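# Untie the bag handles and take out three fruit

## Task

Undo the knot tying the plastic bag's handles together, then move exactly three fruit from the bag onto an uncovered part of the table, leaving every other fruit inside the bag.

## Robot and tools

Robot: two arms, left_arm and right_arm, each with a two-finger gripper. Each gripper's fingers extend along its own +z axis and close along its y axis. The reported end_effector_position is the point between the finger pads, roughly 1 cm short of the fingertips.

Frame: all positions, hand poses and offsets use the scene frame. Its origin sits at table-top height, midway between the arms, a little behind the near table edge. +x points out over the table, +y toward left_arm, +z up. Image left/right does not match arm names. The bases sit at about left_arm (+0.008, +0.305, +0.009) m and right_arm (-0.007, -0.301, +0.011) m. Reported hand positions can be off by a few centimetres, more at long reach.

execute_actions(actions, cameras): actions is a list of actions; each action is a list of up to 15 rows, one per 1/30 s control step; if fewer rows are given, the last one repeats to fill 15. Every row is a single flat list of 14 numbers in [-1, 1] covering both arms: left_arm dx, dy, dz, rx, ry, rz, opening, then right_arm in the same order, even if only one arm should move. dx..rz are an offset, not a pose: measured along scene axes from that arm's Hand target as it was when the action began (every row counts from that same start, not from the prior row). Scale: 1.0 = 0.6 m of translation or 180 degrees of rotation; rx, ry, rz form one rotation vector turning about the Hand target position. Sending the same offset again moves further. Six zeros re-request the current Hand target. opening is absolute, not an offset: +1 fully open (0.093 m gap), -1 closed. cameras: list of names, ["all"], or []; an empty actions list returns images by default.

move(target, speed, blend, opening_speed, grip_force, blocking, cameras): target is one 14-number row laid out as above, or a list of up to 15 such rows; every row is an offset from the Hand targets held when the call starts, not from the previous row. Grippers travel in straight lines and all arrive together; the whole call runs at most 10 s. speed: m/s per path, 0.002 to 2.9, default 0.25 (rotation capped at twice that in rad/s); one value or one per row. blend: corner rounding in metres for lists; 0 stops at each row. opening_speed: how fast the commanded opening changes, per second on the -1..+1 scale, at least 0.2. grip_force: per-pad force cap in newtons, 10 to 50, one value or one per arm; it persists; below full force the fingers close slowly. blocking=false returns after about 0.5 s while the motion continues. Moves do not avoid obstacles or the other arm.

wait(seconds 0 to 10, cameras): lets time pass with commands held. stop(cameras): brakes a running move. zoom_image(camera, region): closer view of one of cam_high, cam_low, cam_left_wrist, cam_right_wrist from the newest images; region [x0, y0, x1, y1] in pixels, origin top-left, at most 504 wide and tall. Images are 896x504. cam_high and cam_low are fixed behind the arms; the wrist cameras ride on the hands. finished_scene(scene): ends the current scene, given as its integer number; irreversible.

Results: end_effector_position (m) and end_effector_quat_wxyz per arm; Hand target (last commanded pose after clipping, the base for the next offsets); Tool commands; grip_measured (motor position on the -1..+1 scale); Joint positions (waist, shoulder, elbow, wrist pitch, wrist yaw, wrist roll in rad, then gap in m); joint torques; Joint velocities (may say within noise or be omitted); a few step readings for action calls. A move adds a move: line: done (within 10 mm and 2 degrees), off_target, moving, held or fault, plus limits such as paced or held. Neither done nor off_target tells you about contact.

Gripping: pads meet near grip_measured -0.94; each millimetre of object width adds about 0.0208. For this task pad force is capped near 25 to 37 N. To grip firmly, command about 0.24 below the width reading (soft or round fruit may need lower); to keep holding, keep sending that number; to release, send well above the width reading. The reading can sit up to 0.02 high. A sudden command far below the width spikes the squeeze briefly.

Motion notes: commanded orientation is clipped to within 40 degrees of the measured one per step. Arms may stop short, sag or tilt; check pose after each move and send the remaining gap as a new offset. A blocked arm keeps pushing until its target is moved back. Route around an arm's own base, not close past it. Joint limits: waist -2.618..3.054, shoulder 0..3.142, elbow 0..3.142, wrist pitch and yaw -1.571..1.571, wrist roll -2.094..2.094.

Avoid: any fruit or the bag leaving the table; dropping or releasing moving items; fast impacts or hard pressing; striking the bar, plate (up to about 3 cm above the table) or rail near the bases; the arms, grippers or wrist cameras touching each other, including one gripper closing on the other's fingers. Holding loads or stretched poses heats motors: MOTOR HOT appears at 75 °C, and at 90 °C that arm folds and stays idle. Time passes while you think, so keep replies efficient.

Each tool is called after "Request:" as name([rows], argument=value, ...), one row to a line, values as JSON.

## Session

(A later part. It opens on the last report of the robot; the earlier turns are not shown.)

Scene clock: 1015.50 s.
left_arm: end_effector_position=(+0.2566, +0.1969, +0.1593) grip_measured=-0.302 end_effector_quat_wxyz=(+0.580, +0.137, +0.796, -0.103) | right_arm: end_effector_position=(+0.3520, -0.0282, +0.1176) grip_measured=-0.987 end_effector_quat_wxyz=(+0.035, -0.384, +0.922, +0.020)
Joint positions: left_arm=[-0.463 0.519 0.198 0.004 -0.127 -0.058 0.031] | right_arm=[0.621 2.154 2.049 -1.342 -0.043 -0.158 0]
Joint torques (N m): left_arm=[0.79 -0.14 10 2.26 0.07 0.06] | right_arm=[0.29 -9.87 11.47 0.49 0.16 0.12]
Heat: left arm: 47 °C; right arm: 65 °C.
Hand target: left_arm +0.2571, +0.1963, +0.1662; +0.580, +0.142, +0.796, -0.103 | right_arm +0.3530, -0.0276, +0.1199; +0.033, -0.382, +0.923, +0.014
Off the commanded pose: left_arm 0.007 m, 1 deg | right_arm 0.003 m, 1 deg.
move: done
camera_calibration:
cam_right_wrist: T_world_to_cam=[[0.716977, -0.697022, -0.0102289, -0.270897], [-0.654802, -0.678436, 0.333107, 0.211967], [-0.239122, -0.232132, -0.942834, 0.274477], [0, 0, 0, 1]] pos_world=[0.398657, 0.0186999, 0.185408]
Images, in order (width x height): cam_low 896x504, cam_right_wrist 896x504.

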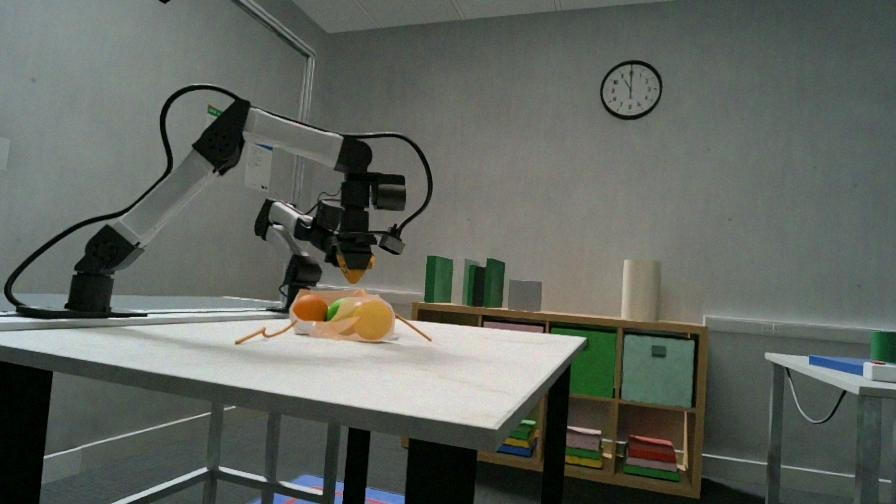

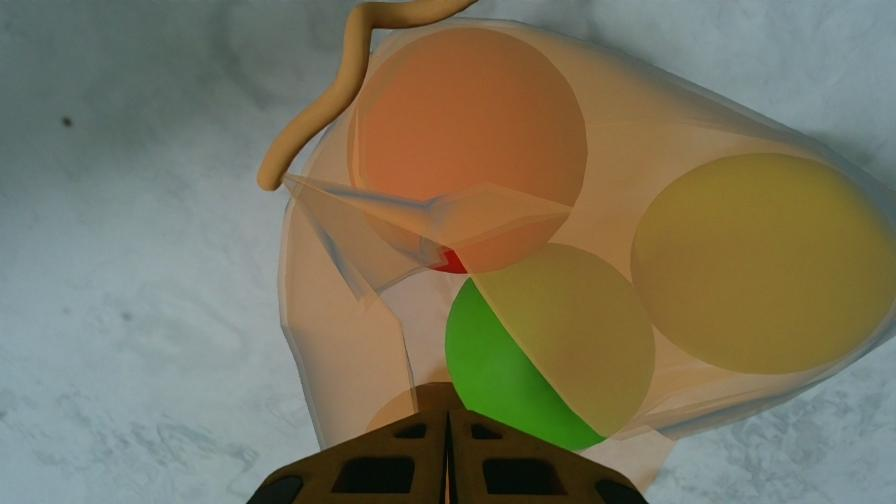

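Request:
move(target=[0,0,0,0,0,0,-0.3,-0.0075,0.0043,-0.0965,0,0,0,-1], speed=0.06, cameras=["cam_right_wrist","cam_low"])

Request:
zoom_image(camera="cam_low", region=[220, 200, 440, 340])

Scene clock: 1040.83 s.
left_arm: end_effector_position=(+0.2566, +0.1969, +0.1593) grip_measured=-0.302 end_effector_quat_wxyz=(+0.580, +0.137, +0.796, -0.103) | right_arm: end_effector_position=(+0.3493, -0.0244, +0.0693) grip_measured=-0.987 end_effector_quat_wxyz=(+0.036, -0.384, +0.922, +0.021)
Joint positions: left_arm=[-0.463 0.519 0.198 0.004 -0.127 -0.058 0.031] | right_arm=[0.634 2.154 1.858 -1.149 -0.041 -0.144 0]
Joint torques (N m): left_arm=[0.79 -0.14 10.02 2.26 0.07 0.06] | right_arm=[0.32 -10.39 6.94 0.93 0.11 0.11]
Heat: left arm: 48 °C; right arm: 64 °C.
Hand target: left_arm +0.2572, +0.1963, +0.1662; +0.580, +0.142, +0.795, -0.103 | right_arm +0.3486, -0.0249, +0.0621; +0.033, -0.382, +0.923, +0.014
Off the commanded pose: left_arm 0.007 m, 1 deg | right_arm 0.007 m, 1 deg.
move: done
camera_calibration:
cam_right_wrist: T_world_to_cam=[[0.716692, -0.697316, -0.010135, -0.266838], [-0.655435, -0.678469, 0.33179, 0.229131], [-0.238239, -0.231148, -0.943299, 0.228913], [0, 0, 0, 1]] pos_world=[0.395957, 0.0223008, 0.137206]
Images, in order (width x height): cam_low 896x504, cam_right_wrist 896x504.

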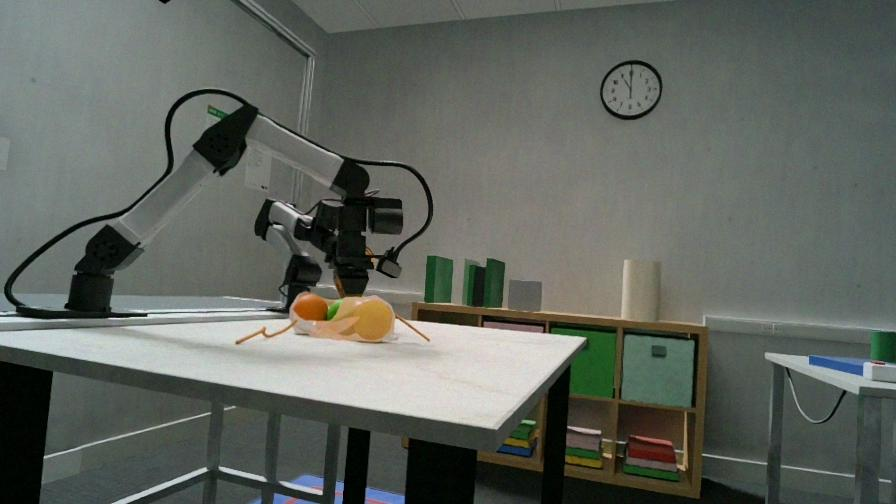

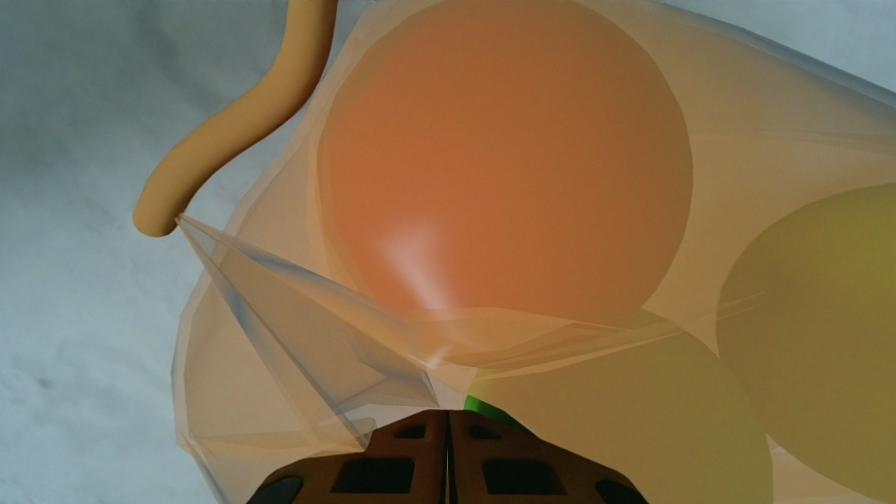

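Scaled by 2.291 from the camera's 896x504 image, which has a finer 1280x720 frame.

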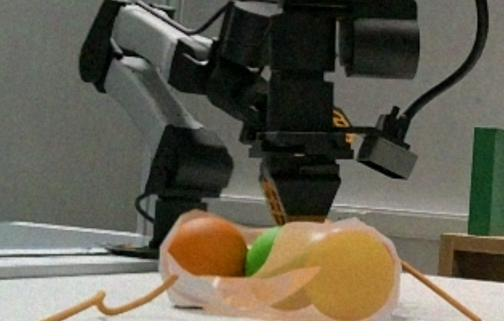

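Request:
move(target=[0,0,0,0,0,0,-0.3,-0.06,0.052,0,0,0,0,-1], speed=0.06, cameras=["cam_right_wrist","cam_low","cam_high"])

Request:
zoom_image(camera="cam_low", region=[220, 200, 440, 340])

Request:
zoom_image(camera="cam_high", region=[360, 110, 600, 270])

Scene clock: 1053.73 s.
left_arm: end_effector_position=(+0.2566, +0.1969, +0.1593) grip_measured=-0.302 end_effector_quat_wxyz=(+0.580, +0.137, +0.796, -0.103) | right_arm: end_effector_position=(+0.3120, +0.0065, +0.0564) grip_measured=-0.987 end_effector_quat_wxyz=(+0.021, -0.385, +0.922, +0.015)
Joint positions: left_arm=[-0.463 0.519 0.198 0.004 -0.127 -0.058 0.031] | right_arm=[0.747 2.154 1.811 -1.128 -0.027 -0.034 0]
Joint torques (N m): left_arm=[0.81 -0.18 10.04 2.25 0.08 0.06] | right_arm=[-0.03 -13.26 6.75 0.84 0.16 0.09]
Heat: left arm: 49 °C; right arm: 60 °C.
Hand target: left_arm +0.2572, +0.1963, +0.1662; +0.580, +0.142, +0.795, -0.103 | right_arm +0.3126, +0.0063, +0.0621; +0.033, -0.382, +0.923, +0.013
Off the commanded pose: left_arm 0.007 m, 1 deg | right_arm 0.006 m, 1 deg.
move: done
camera_calibration:
cam_right_wrist: T_world_to_cam=[[0.717713, -0.696239, -0.0117776, -0.218826], [-0.646441, -0.672476, 0.360403, 0.225572], [-0.258847, -0.251053, -0.932722, 0.220882], [0, 0, 0, 1]] pos_world=[0.360049, 0.0547894, 0.122148]
Images, in order (width x height): cam_high 896x504, cam_low 896x504, cam_right_wrist 896x504.

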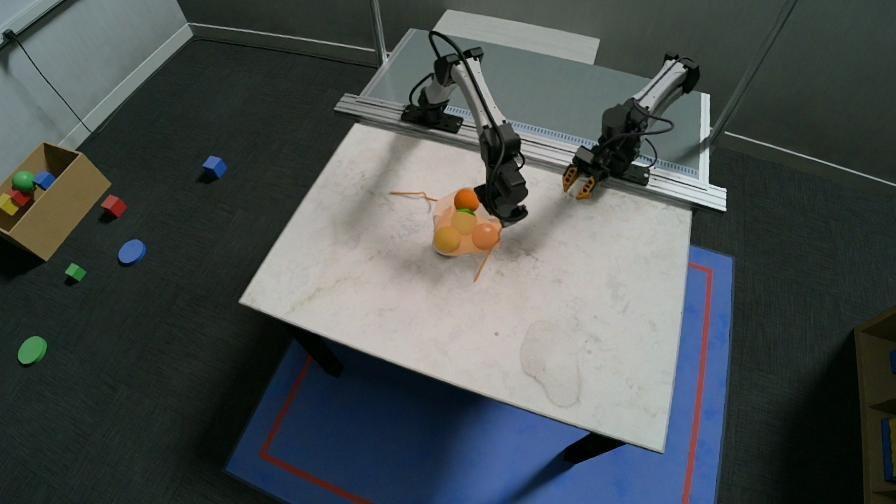

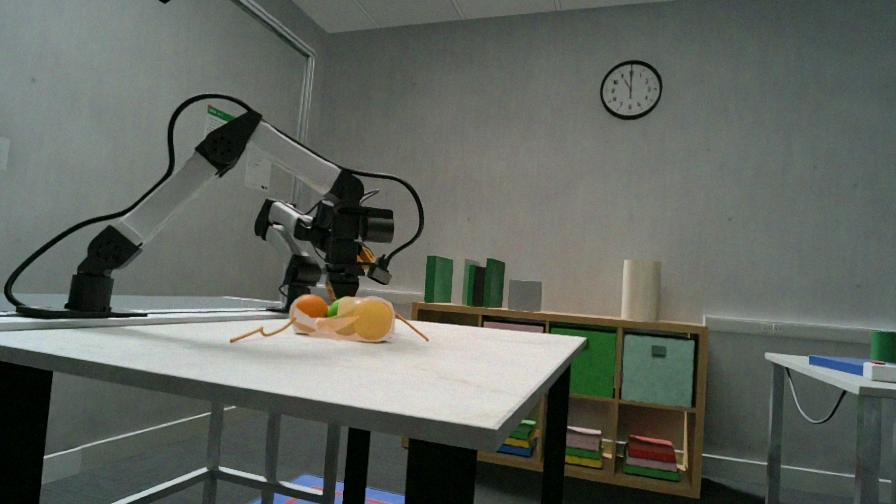

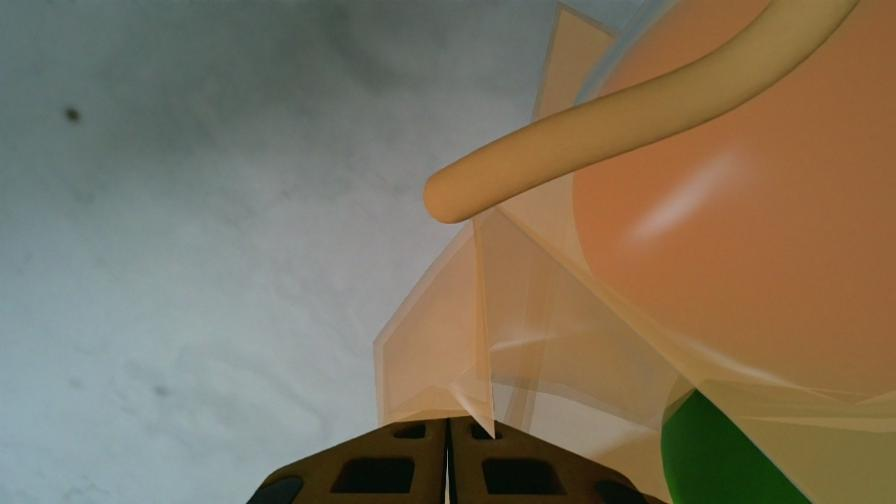

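Scaled by 2.291 from the camera's 896x504 image, which has a finer 1280x720 frame.

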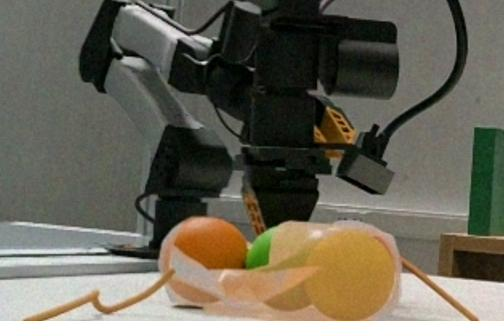

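Scaled by 2.100 from the camera's 896x504 image, which has a finer 1280x720 frame.

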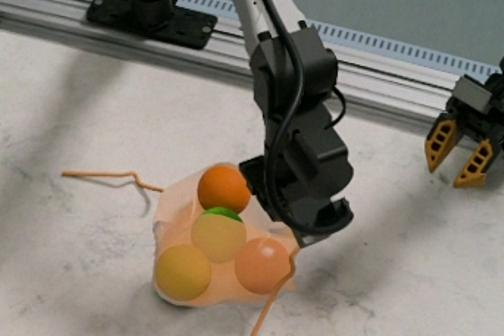

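Request:
move([
  [0,0,0,0,0,0,-0.3,0,0,0.12,0,0,0,-1],
  [0,0,0,0,0,0,-0.3,0.006,-0.142,0.213,0.0786,-0.0786,0,-1],
], speed=[0.08,0.2], blend=[0.03,0], cameras=["cam_right_wrist"])

Scene clock: 1063.07 s.
left_arm: end_effector_position=(+0.2566, +0.1969, +0.1593) grip_measured=-0.302 end_effector_quat_wxyz=(+0.580, +0.137, +0.796, -0.103) | right_arm: end_effector_position=(+0.3170, -0.0780, +0.1835) grip_measured=-0.987 end_effector_quat_wxyz=(+0.180, -0.372, +0.908, +0.073)
Joint positions: left_arm=[-0.463 0.519 0.198 0.004 -0.127 -0.058 0.031] | right_arm=[0.538 1.625 1.516 -1.035 -0.109 -0.206 0]
Joint torques (N m): left_arm=[0.79 -0.18 10.03 2.26 0.08 0.08] | right_arm=[-0.66 -9.68 7.34 1.59 -0.13 -0.05]
Heat: left arm: 49 °C; right arm: 59 °C.
Hand target: left_arm +0.2572, +0.1963, +0.1662; +0.580, +0.142, +0.795, -0.103 | right_arm +0.3162, -0.0790, +0.1899; +0.193, -0.374, +0.904, +0.080
Off the commanded pose: left_arm 0.007 m, 1 deg | right_arm 0.007 m, 2 deg.
move: done
camera_calibration:
cam_right_wrist: T_world_to_cam=[[0.708457, -0.705744, 0.00386183, -0.280424], [-0.705528, -0.708081, 0.0291861, 0.202903], [-0.0178634, -0.0234017, -0.999567, 0.27317], [0, 0, 0, 1]] pos_world=[0.346702, -0.0478429, 0.268213]
Images, in order (width x height): cam_right_wrist 896x504.

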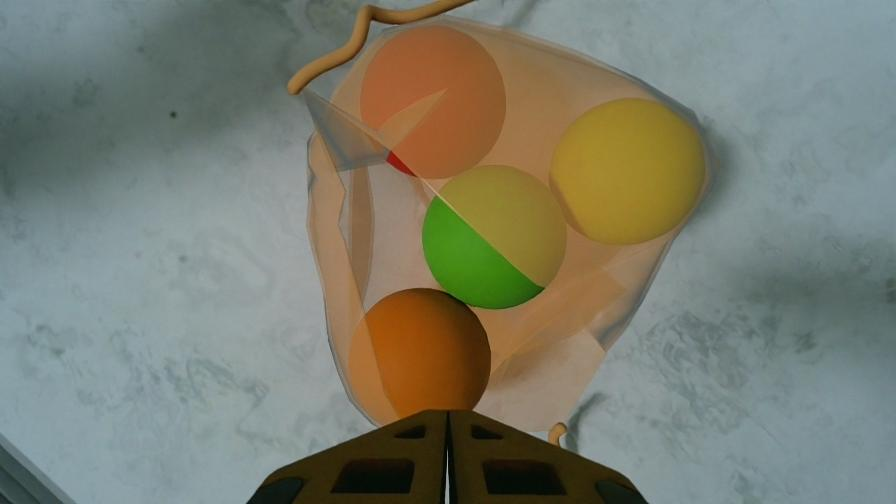

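Request:
move([
  [0,0,0,0,0,0,-0.3,0.017,0.083,-0.12,-0.0786,0.0786,0,-1],
  [0,0,0,0,0,0,-0.3,0.017,0.083,-0.213,-0.0786,0.0786,0,-1],
  [0,0,0,0,0,0,-0.3,-0.046,0.085,-0.213,-0.0786,0.0786,0,-1],
  [0,0,0,0,0,0,-0.3,-0.084,0.04,-0.213,-0.0786,0.0786,0,-1],
], speed=[0.15,0.06,0.05,0.05], blend=[0.01,0.005,0.01,0], cameras=["cam_right_wrist","cam_high"])

Request:
zoom_image(camera="cam_high", region=[360, 110, 600, 270])

Scene clock: 1115.93 s.
left_arm: end_effector_position=(+0.2566, +0.1969, +0.1592) grip_measured=-0.302 end_effector_quat_wxyz=(+0.580, +0.138, +0.796, -0.103) | right_arm: end_effector_position=(+0.2642, -0.0518, +0.0540) grip_measured=-0.987 end_effector_quat_wxyz=(+0.018, -0.385, +0.923, +0.015)
Joint positions: left_arm=[-0.463 0.519 0.198 0.003 -0.127 -0.058 0.031] | right_arm=[0.719 1.876 1.382 -0.985 -0.031 -0.062 0]
Joint torques (N m): left_arm=[0.76 -0.13 10.04 2.25 0.07 0.06] | right_arm=[-0.32 -12.16 6.43 0.81 0.1 0]
Heat: left arm: 50 °C; right arm: 56 °C.
Hand target: left_arm +0.2571, +0.1963, +0.1661; +0.580, +0.142, +0.796, -0.103 | right_arm +0.2658, -0.0550, +0.0621; +0.033, -0.382, +0.923, +0.014
Off the commanded pose: left_arm 0.007 m, 1 deg | right_arm 0.009 m, 2 deg.
move: done
camera_calibration:
cam_right_wrist: T_world_to_cam=[[0.717438, -0.696497, -0.0132074, -0.225107], [-0.644556, -0.670888, 0.366685, 0.15563], [-0.264256, -0.254561, -0.930251, 0.192741], [0, 0, 0, 1]] pos_world=[0.312746, -0.00331208, 0.119257]
Images, in order (width x height): cam_high 896x504, cam_right_wrist 896x504.

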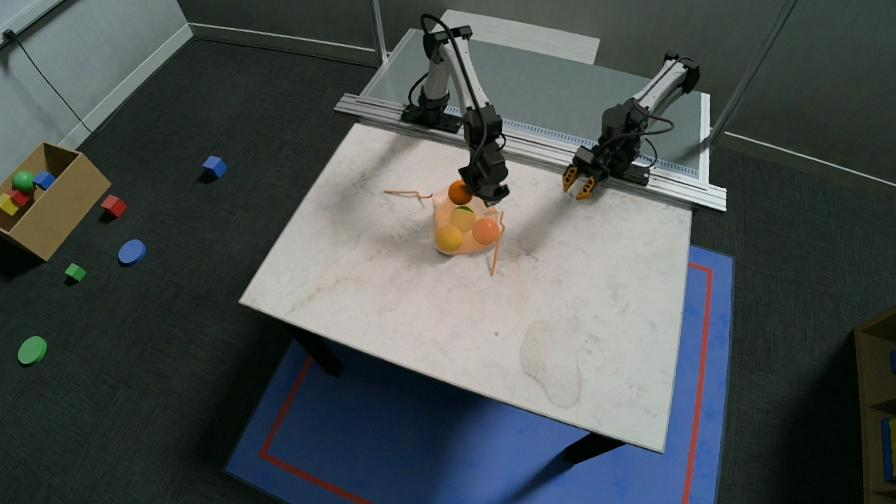

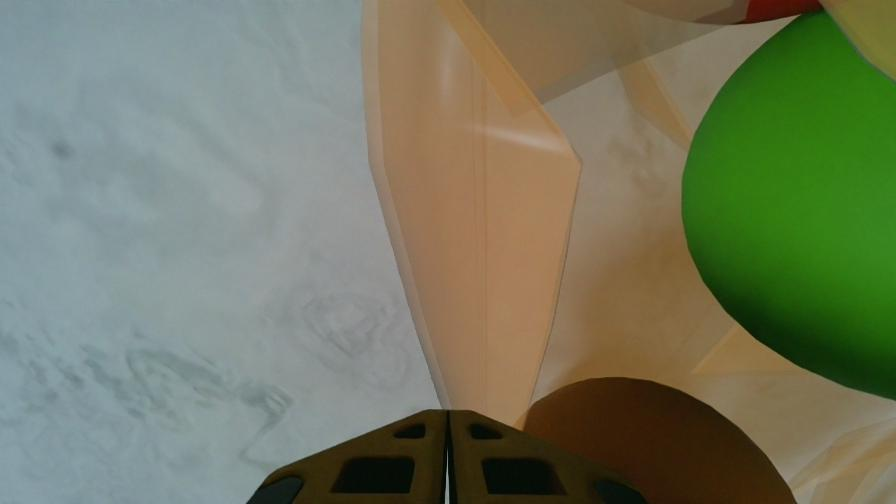

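Scaled by 2.100 from the camera's 896x504 image, which has a finer 1280x720 frame.

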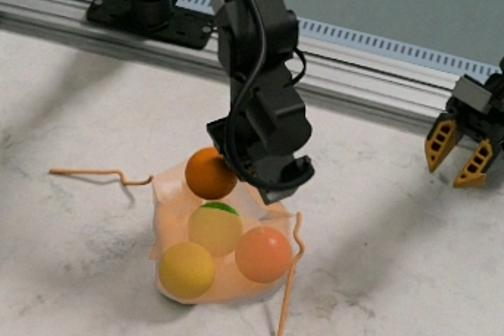

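Request:
move([
  [0,0,0,0,0,0,-0.3,-0.01,0.01,0.1,0,0,0,-1],
  [0,0,0,0,0,0,-0.3,0.074,-0.05,0.223,0.0786,-0.0786,0,0.35],
], speed=[0.08,0.2], blend=[0.02,0], cameras=["cam_right_wrist"])

Scene clock: 1129.27 s.
left_arm: end_effector_position=(+0.2566, +0.1969, +0.1592) grip_measured=-0.302 end_effector_quat_wxyz=(+0.580, +0.138, +0.796, -0.103) | right_arm: end_effector_position=(+0.3103, -0.0843, +0.1879) grip_measured=+0.348 end_effector_quat_wxyz=(+0.177, -0.373, +0.908, +0.073)
Joint positions: left_arm=[-0.463 0.519 0.198 0.003 -0.127 -0.058 0.031] | right_arm=[0.531 1.597 1.504 -1.057 -0.112 -0.213 0.062]
Joint torques (N m): left_arm=[0.84 -0.24 10.07 2.26 0.08 0.07] | right_arm=[-0.69 -9.59 7.84 1.6 -0.16 -0.11]
Heat: left arm: 51 °C; right arm: 56 °C.
Hand target: left_arm +0.2571, +0.1963, +0.1661; +0.580, +0.142, +0.796, -0.103 | right_arm +0.3102, -0.0850, +0.1959; +0.193, -0.374, +0.904, +0.080
Off the commanded pose: left_arm 0.007 m, 1 deg | right_arm 0.008 m, 2 deg.
move: done
camera_calibration:
cam_right_wrist: T_world_to_cam=[[0.708933, -0.705272, 0.00227277, -0.279985], [-0.704922, -0.70847, 0.0339913, 0.192479], [-0.0223629, -0.0256997, -0.99942, 0.278386], [0, 0, 0, 1]] pos_world=[0.340399, -0.0539454, 0.272318]
Images, in order (width x height): cam_right_wrist 896x504.

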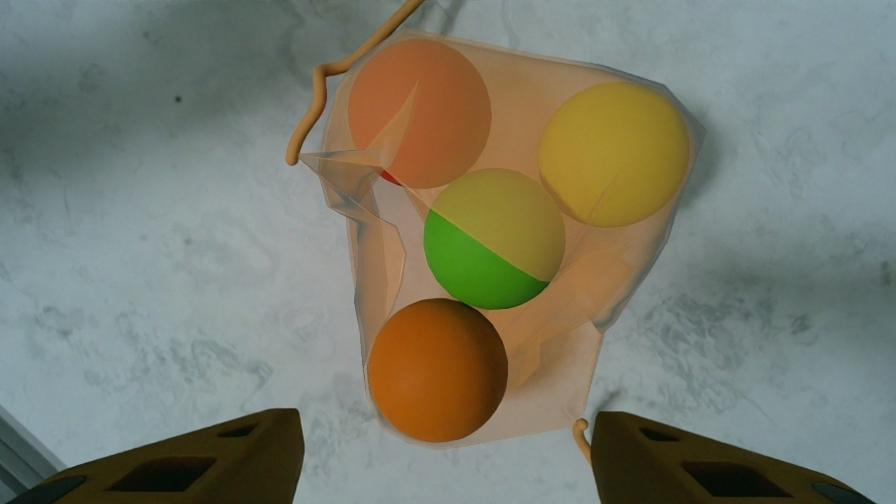

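Request:
move(target=[0,0,0,0,0,0,-0.3,-0.037,-0.0257,-0.135,-0.0786,0.0786,0,0.45], speed=0.15, cameras=["cam_right_wrist"])

Scene clock: 1151.83 s.
left_arm: end_effector_position=(+0.2566, +0.1969, +0.1592) grip_measured=-0.302 end_effector_quat_wxyz=(+0.580, +0.138, +0.796, -0.103) | right_arm: end_effector_position=(+0.2955, -0.0951, +0.1221) grip_measured=+0.448 end_effector_quat_wxyz=(+0.054, -0.382, +0.922, +0.024)
Joint positions: left_arm=[-0.463 0.519 0.198 0.003 -0.127 -0.058 0.031] | right_arm=[0.56 1.759 1.495 -1.147 -0.05 -0.214 0.067]
Joint torques (N m): left_arm=[0.8 -0.18 9.95 2.25 0.07 0.05] | right_arm=[0.38 -7.21 7.1 0.57 0.12 0.06]
Heat: left arm: 51 °C; right arm: 55 °C.
Hand target: left_arm +0.2571, +0.1963, +0.1661; +0.580, +0.142, +0.796, -0.103 | right_arm +0.2880, -0.1004, +0.1149; +0.033, -0.382, +0.923, +0.014
Off the commanded pose: left_arm 0.007 m, 1 deg | right_arm 0.012 m, 3 deg.
move: off_target (right_arm)
camera_calibration:
cam_right_wrist: T_world_to_cam=[[0.714314, -0.699824, -0.00169492, -0.277573], [-0.667789, -0.682336, 0.297449, 0.135935], [-0.209319, -0.21134, -0.954736, 0.244216], [0, 0, 0, 1]] pos_world=[0.340169, -0.0498858, 0.192258]
Images, in order (width x height): cam_right_wrist 896x504.

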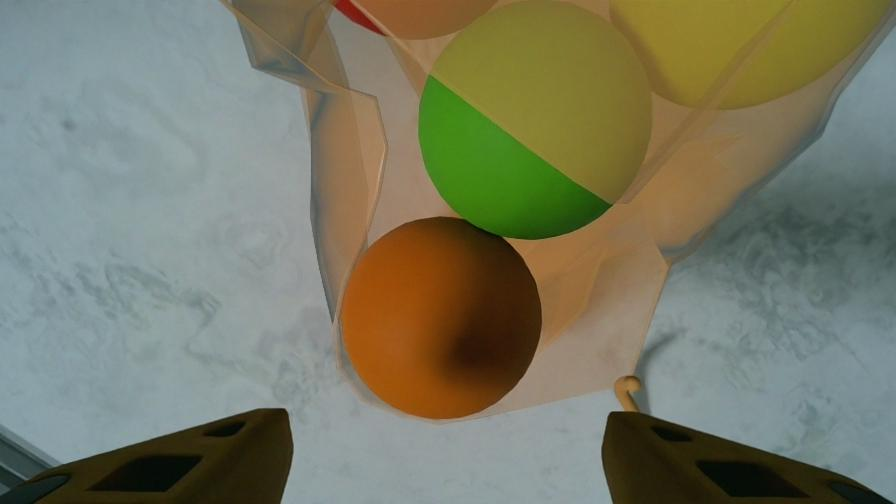

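Request:
move(target=[0,0,0,0,0,0,-0.3,-0.0075,-0.006,-0.078,0,0,0,0.47], speed=0.08, cameras=["cam_right_wrist"])

Scene clock: 1161.40 s.
left_arm: end_effector_position=(+0.2566, +0.1969, +0.1592) grip_measured=-0.302 end_effector_quat_wxyz=(+0.580, +0.138, +0.796, -0.103) | right_arm: end_effector_position=(+0.2846, -0.1035, +0.0745) grip_measured=+0.468 end_effector_quat_wxyz=(+0.036, -0.382, +0.923, +0.020)
Joint positions: left_arm=[-0.463 0.519 0.198 0.003 -0.127 -0.058 0.031] | right_arm=[0.56 1.769 1.319 -0.997 -0.049 -0.214 0.068]
Joint torques (N m): left_arm=[0.79 -0.21 10 2.24 0.08 0.07] | right_arm=[0.47 -7.02 6.99 0.96 0.11 0.09]
Heat: left arm: 52 °C; right arm: 55 °C.
Hand target: left_arm +0.2571, +0.1963, +0.1661; +0.580, +0.142, +0.796, -0.103 | right_arm +0.2835, -0.1040, +0.0682; +0.033, -0.382, +0.923, +0.013
Off the commanded pose: left_arm 0.007 m, 1 deg | right_arm 0.006 m, 1 deg.
move: done
camera_calibration:
cam_right_wrist: T_world_to_cam=[[0.713596, -0.700501, -0.00892652, -0.275036], [-0.658989, -0.675523, 0.330761, 0.132822], [-0.237729, -0.230148, -0.943672, 0.200061], [0, 0, 0, 1]] pos_world=[0.331353, -0.0568955, 0.142404]
Images, in order (width x height): cam_right_wrist 896x504.

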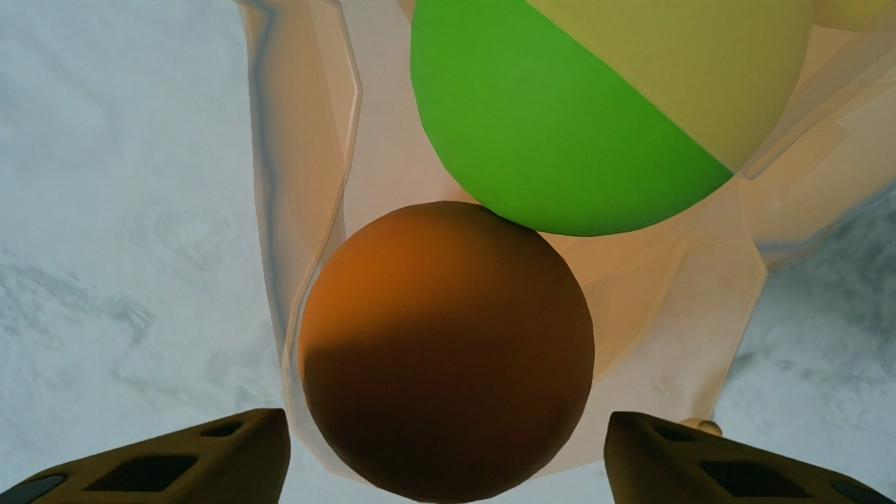

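Request:
execute_actions(actions=[], cameras=["cam_low","cam_high"])

Request:
zoom_image(camera="cam_low", region=[260, 260, 420, 360])

Request:
zoom_image(camera="cam_high", region=[400, 150, 540, 260])

Scene clock: 1200.43 s.
left_arm: end_effector_position=(+0.2566, +0.1969, +0.1592) grip_measured=-0.302 end_effector_quat_wxyz=(+0.580, +0.138, +0.796, -0.103) | right_arm: end_effector_position=(+0.2848, -0.1034, +0.0745) grip_measured=+0.468 end_effector_quat_wxyz=(+0.037, -0.382, +0.923, +0.020)
Joint positions: left_arm=[-0.463 0.519 0.198 0.003 -0.127 -0.058 0.031] | right_arm=[0.56 1.769 1.319 -0.996 -0.049 -0.214 0.068]
Joint velocities: within noise
Joint torques (N m): left_arm=[0.8 -0.18 10 2.26 0.06 0.08] | right_arm=[0.38 -7.06 6.9 0.91 0.15 0.05]
Heat: left arm: 52 °C; right arm: 53 °C.
Hand target: left_arm +0.2571, +0.1963, +0.1661; +0.580, +0.142, +0.796, -0.103 | right_arm +0.2836, -0.1039, +0.0682; +0.033, -0.382, +0.923, +0.013
Tool commands: left_gripper/opening=-0.3 right_gripper/opening=+0.47
Off the commanded pose: left_arm 0.007 m, 1 deg | right_arm 0.007 m, 1 deg.
Images, in order (width x height): cam_high 896x504, cam_low 896x504.

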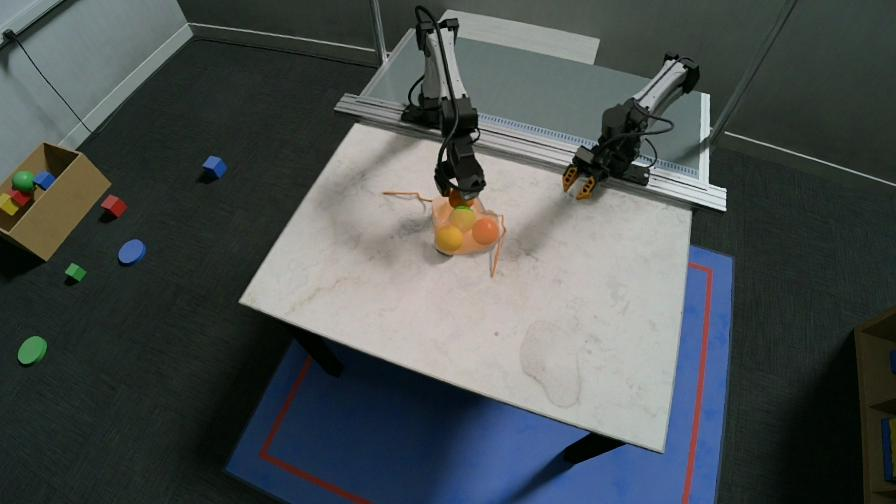

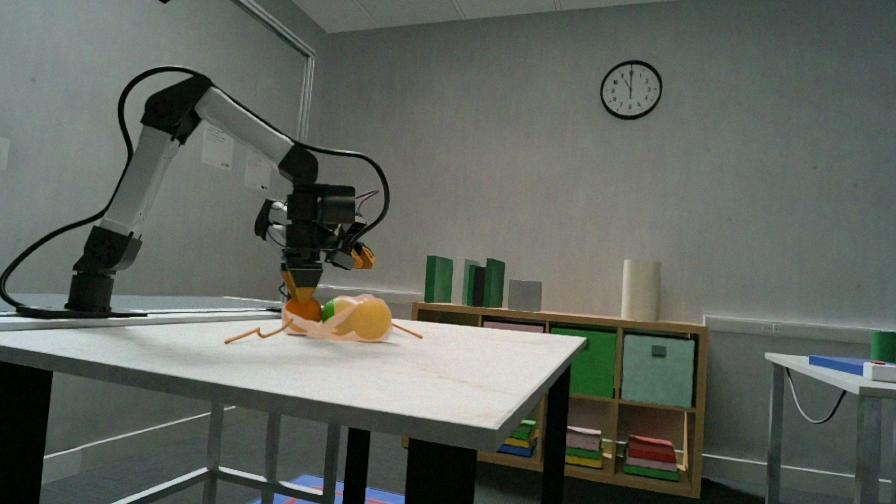

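Scaled by 3.150 from the camera's 896x504 image, which has a finer 1280x720 frame.

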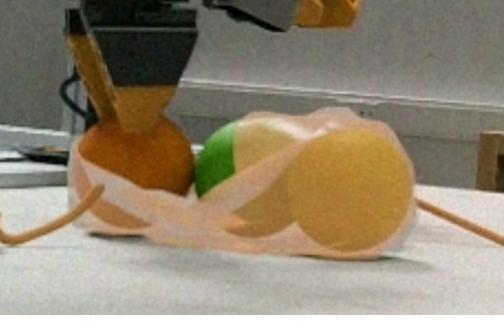

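Scaled by 3.600 from the camera's 896x504 image, which has a finer 1280x720 frame.

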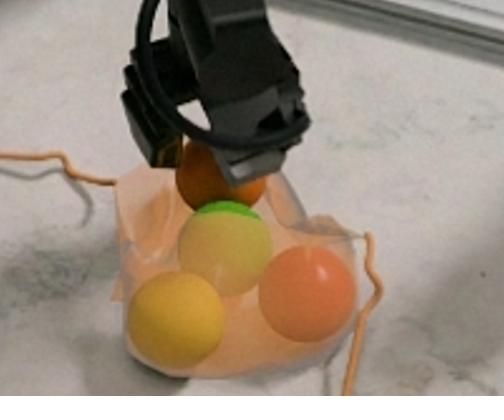

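Request:
move([
  [0,0,0,0,0,0,-0.3,0.0,0.0,0.05,0,0,0,0.47],
  [0,0,0,0,0,0,-0.3,0.006,0.004,0.05,0,0,-0.3333,0.47],
], speed=[0.12,0.25], blend=[0.01,0], cameras=["cam_right_wrist"])

Scene clock: 1225.20 s.
left_arm: end_effector_position=(+0.2566, +0.1969, +0.1592) grip_measured=-0.302 end_effector_quat_wxyz=(+0.580, +0.138, +0.796, -0.103) | right_arm: end_effector_position=(+0.2848, -0.1029, +0.0942) grip_measured=+0.468 end_effector_quat_wxyz=(+0.033, +0.129, +0.991, +0.002)
Joint positions: left_arm=[-0.463 0.519 0.198 0.003 -0.127 -0.058 0.031] | right_arm=[0.593 1.778 1.413 -1.107 0.02 0.86 0.068]
Joint torques (N m): left_arm=[0.83 -0.21 10.04 2.25 0.09 0.05] | right_arm=[0.24 -6.97 11.41 0.39 0.21 0.09]
Heat: left arm: 53 °C; right arm: 54 °C.
Hand target: left_arm +0.2571, +0.1963, +0.1662; +0.580, +0.142, +0.796, -0.103 | right_arm +0.2872, -0.1015, +0.0982; +0.036, +0.130, +0.991, -0.005
Off the commanded pose: left_arm 0.007 m, 1 deg | right_arm 0.005 m, 1 deg.
move: done
camera_calibration:
cam_right_wrist: T_world_to_cam=[[-0.245901, -0.969216, -0.0123696, -0.0286502], [-0.910067, 0.226464, 0.347121, 0.289563], [-0.333634, 0.0966145, -0.937739, 0.279177], [0, 0, 0, 1]] pos_world=[0.349619, -0.120316, 0.160928]
Images, in order (width x height): cam_right_wrist 896x504.

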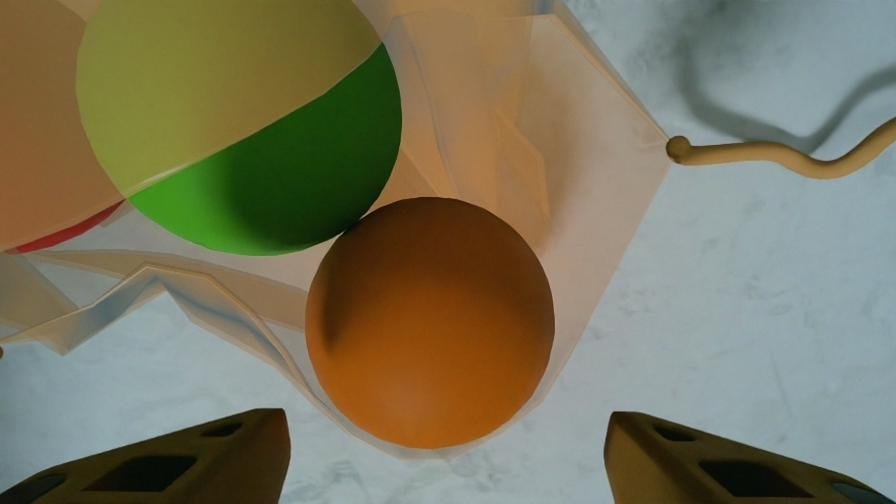

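Request:
move([
  [0,0,0,0,0,0,-0.3,0.0,0.008,-0.03,0,0,-0.067,0.47],
  [0,0,0,0,0,0,-0.3,0.0,0.008,-0.067,0,0,-0.067,0.5],
], speed=[0.1,0.04], cameras=["cam_right_wrist","cam_low"])

Request:
zoom_image(camera="cam_low", region=[260, 260, 420, 360])

Scene clock: 1253.93 s.
left_arm: end_effector_position=(+0.2566, +0.1969, +0.1592) grip_measured=-0.302 end_effector_quat_wxyz=(+0.580, +0.138, +0.796, -0.103) | right_arm: end_effector_position=(+0.2883, -0.0959, +0.0651) grip_measured=+0.498 end_effector_quat_wxyz=(+0.033, +0.233, +0.972, +0.000)
Joint positions: left_arm=[-0.463 0.519 0.198 0.003 -0.127 -0.058 0.031] | right_arm=[0.61 1.836 1.37 -1.016 0.03 1.089 0.069]
Joint torques (N m): left_arm=[0.76 -0.16 10.04 2.25 0.06 0.07] | right_arm=[0.35 -7.45 6.76 0.81 0.27 0.1]
Heat: left arm: 53 °C; right arm: 55 °C.
Hand target: left_arm +0.2571, +0.1963, +0.1662; +0.580, +0.142, +0.796, -0.103 | right_arm +0.2870, -0.0968, +0.0579; +0.035, +0.234, +0.972, -0.009
Off the commanded pose: left_arm 0.007 m, 1 deg | right_arm 0.007 m, 1 deg.
move: done
camera_calibration:
cam_right_wrist: T_world_to_cam=[[-0.444901, -0.895458, -0.0147574, 0.0431972], [-0.841824, 0.412517, 0.348084, 0.299377], [-0.305607, 0.167286, -0.937347, 0.251134], [0, 0, 0, 1]] pos_world=[0.347989, -0.126828, 0.131829]
Images, in order (width x height): cam_low 896x504, cam_right_wrist 896x504.

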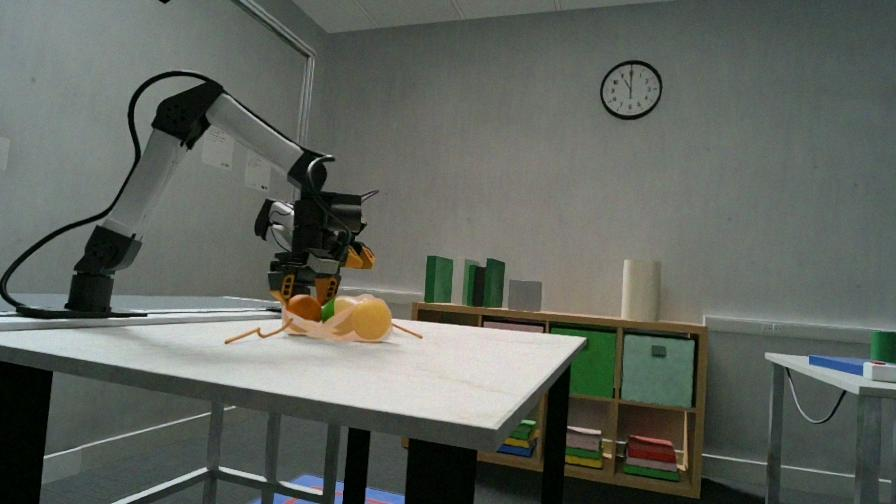

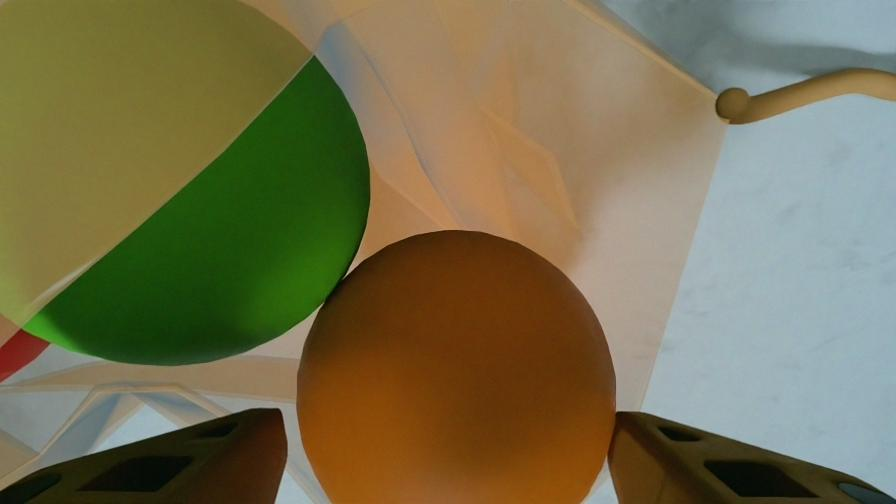

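Scaled by 3.150 from the camera's 896x504 image, which has a finer 1280x720 frame.

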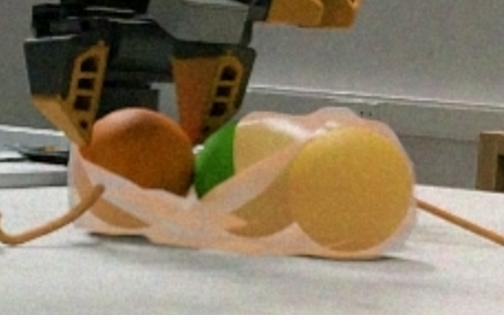

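Request:
move([
  [0,0,0,0,0,0,-0.3,-0.004,-0.001,-0.01,0,0,0,0.58],
  [0,0,0,0,0,0,-0.3,-0.005,-0.002,-0.043,0,0,0,0.64],
], speed=[0.04,0.04], cameras=["cam_right_wrist","cam_low"])

Request:
zoom_image(camera="cam_low", region=[260, 260, 420, 360])

Scene clock: 1270.67 s.
left_arm: end_effector_position=(+0.2566, +0.1969, +0.1592) grip_measured=-0.302 end_effector_quat_wxyz=(+0.580, +0.138, +0.796, -0.103) | right_arm: end_effector_position=(+0.2863, -0.0961, +0.0394) grip_measured=+0.638 end_effector_quat_wxyz=(+0.034, +0.233, +0.972, +0.001)
Joint positions: left_arm=[-0.463 0.519 0.198 0.003 -0.127 -0.058 0.031] | right_arm=[0.615 1.857 1.292 -0.913 0.031 1.093 0.076]
Joint torques (N m): left_arm=[0.77 -0.17 10.02 2.25 0.07 0.06] | right_arm=[0.27 -7.45 6.42 0.8 0.25 0.05]
Heat: left arm: 54 °C; right arm: 55 °C.
Hand target: left_arm +0.2571, +0.1963, +0.1662; +0.580, +0.142, +0.796, -0.103 | right_arm +0.2841, -0.0979, +0.0322; +0.035, +0.234, +0.972, -0.009
Off the commanded pose: left_arm 0.007 m, 1 deg | right_arm 0.008 m, 1 deg.
move: done
camera_calibration:
cam_right_wrist: T_world_to_cam=[[-0.44381, -0.895952, -0.0173811, 0.0415439], [-0.843269, 0.410993, 0.346384, 0.307091], [-0.3032, 0.168385, -0.937932, 0.225896], [0, 0, 0, 1]] pos_world=[0.34589, -0.127029, 0.106226]
Images, in order (width x height): cam_low 896x504, cam_right_wrist 896x504.

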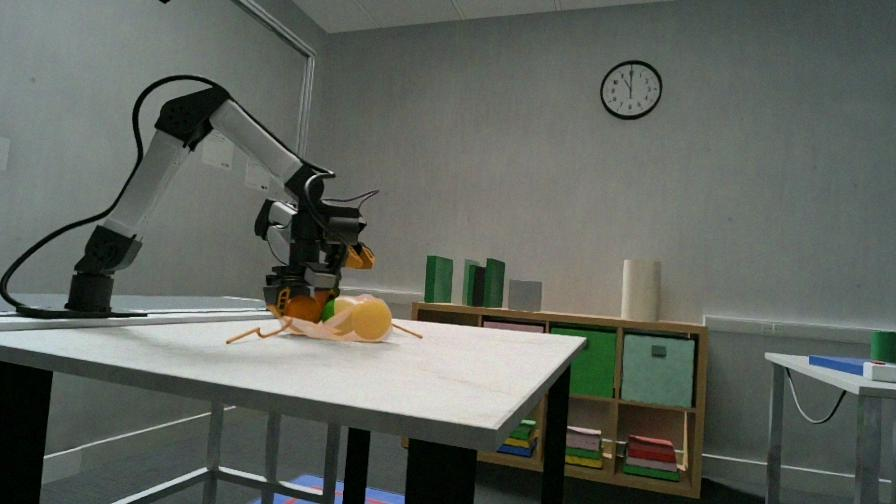

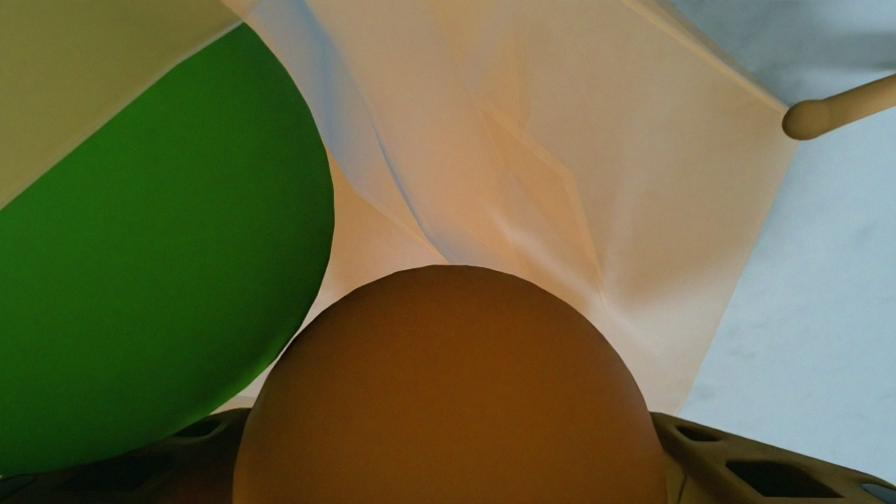

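Scaled by 3.150 from the camera's 896x504 image, which has a finer 1280x720 frame.

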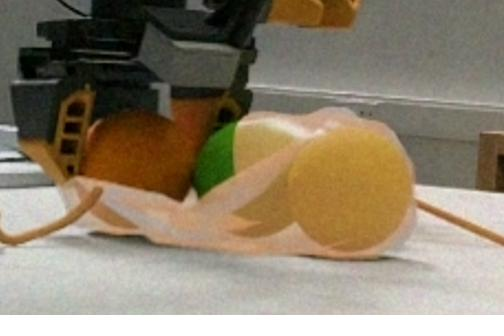

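Request:
move(target=[0,0,0,0,0,0,-0.3,0,0,0,0,0,0,0.15], opening_speed=0.4, cameras=["cam_right_wrist"])

Request:
move(target=[0,0,0,0,0,0,-0.3,0,0,0.12,0,0,0,0.15], speed=0.08, cameras=["cam_right_wrist","cam_low"])

Request:
zoom_image(camera="cam_low", region=[220, 220, 420, 360])

Scene clock: 1278.93 s.
left_arm: end_effector_position=(+0.2566, +0.1969, +0.1592) grip_measured=-0.302 end_effector_quat_wxyz=(+0.580, +0.138, +0.796, -0.103) | right_arm: end_effector_position=(+0.2864, -0.0961, +0.0394) grip_measured=+0.350 end_effector_quat_wxyz=(+0.034, +0.233, +0.972, +0.001)
Joint positions: left_arm=[-0.463 0.519 0.198 0.003 -0.127 -0.058 0.031] | right_arm=[0.615 1.857 1.292 -0.913 0.031 1.093 0.062]
Joint torques (N m): left_arm=[0.7 -0.17 10 2.25 0.07 0.08] | right_arm=[0.27 -7.32 6.28 0.78 0.29 0.08]
Heat: left arm: 54 °C; right arm: 55 °C.
Hand target: left_arm +0.2571, +0.1963, +0.1662; +0.580, +0.142, +0.796, -0.103 | right_arm +0.2841, -0.0979, +0.0322; +0.035, +0.234, +0.972, -0.009
Off the commanded pose: left_arm 0.007 m, 1 deg | right_arm 0.008 m, 1 deg.
move: done
camera_calibration:
cam_right_wrist: T_world_to_cam=[[-0.443802, -0.895959, -0.0172384, 0.041525], [-0.843376, 0.411098, 0.345999, 0.307183], [-0.302914, 0.168093, -0.938076, 0.225775], [0, 0, 0, 1]] pos_world=[0.34589, -0.127029, 0.106225]
Images, in order (width x height): cam_right_wrist 896x504.

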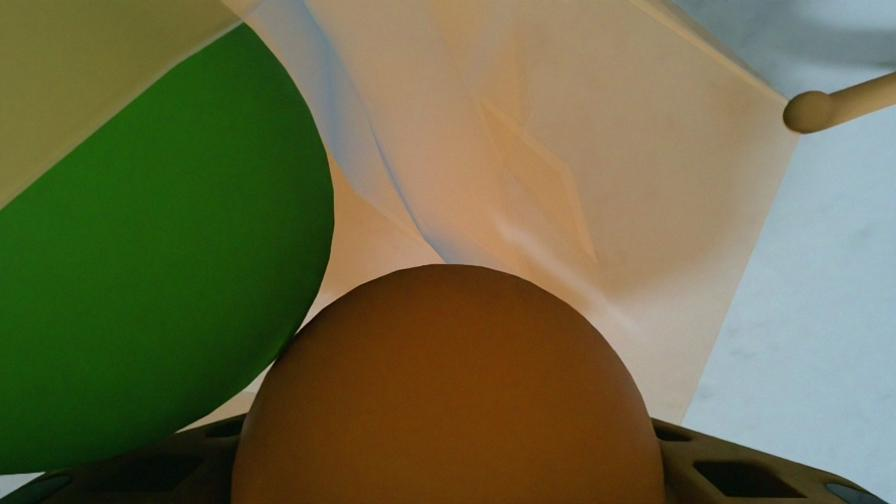

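Scene clock: 1280.53 s.
left_arm: end_effector_position=(+0.2566, +0.1969, +0.1592) grip_measured=-0.302 end_effector_quat_wxyz=(+0.580, +0.138, +0.796, -0.103) | right_arm: end_effector_position=(+0.2807, -0.0991, +0.0849) grip_measured=+0.350 end_effector_quat_wxyz=(+0.017, +0.233, +0.972, -0.019)
Joint positions: left_arm=[-0.463 0.519 0.198 0.003 -0.127 -0.058 0.031] | right_arm=[0.615 1.832 1.447 -1.146 0.031 1.093 0.062]
Joint torques (N m): left_arm=[0.81 -0.16 9.99 2.25 0.07 0.06] | right_arm=[0.13 -11.77 11.07 0.21 0.24 0.08]
Heat: left arm: 54 °C; right arm: 55 °C.
Hand target: left_arm +0.2571, +0.1963, +0.1662; +0.580, +0.142, +0.796, -0.103 | right_arm +0.2841, -0.0980, +0.1042; +0.035, +0.234, +0.972, -0.009
Off the commanded pose: left_arm 0.007 m, 1 deg | right_arm 0.020 m, 2 deg.
move: off_target (right_arm)
camera_calibration:
cam_right_wrist: T_world_to_cam=[[-0.444492, -0.895315, 0.028938, 0.0334681], [-0.827751, 0.422869, 0.368795, 0.282695], [-0.342425, 0.139973, -0.92906, 0.274786], [0, 0, 0, 1]] pos_world=[0.342971, -0.128041, 0.150067]
Images, in order (width x height): cam_low 896x504, cam_right_wrist 896x504.

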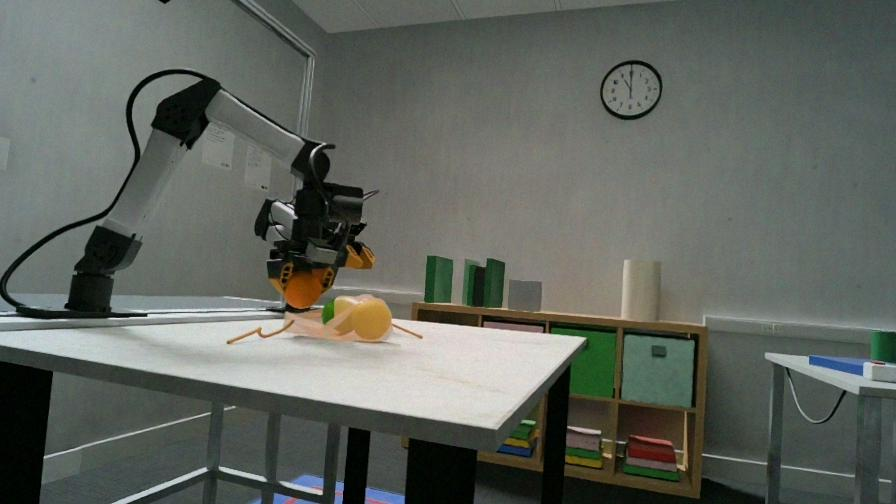

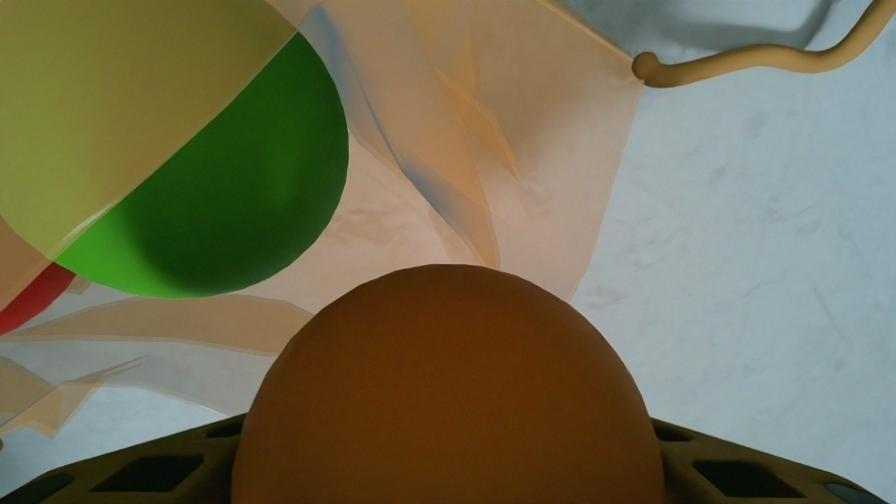

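Scaled by 2.520 from the camera's 896x504 image, which has a finer 1280x720 frame.

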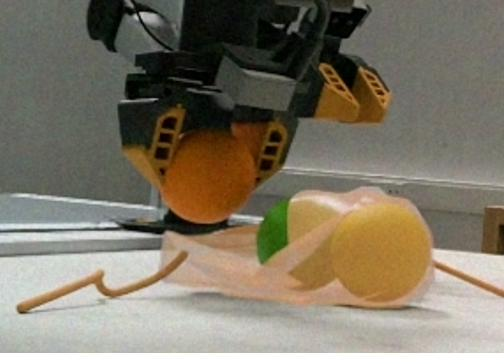

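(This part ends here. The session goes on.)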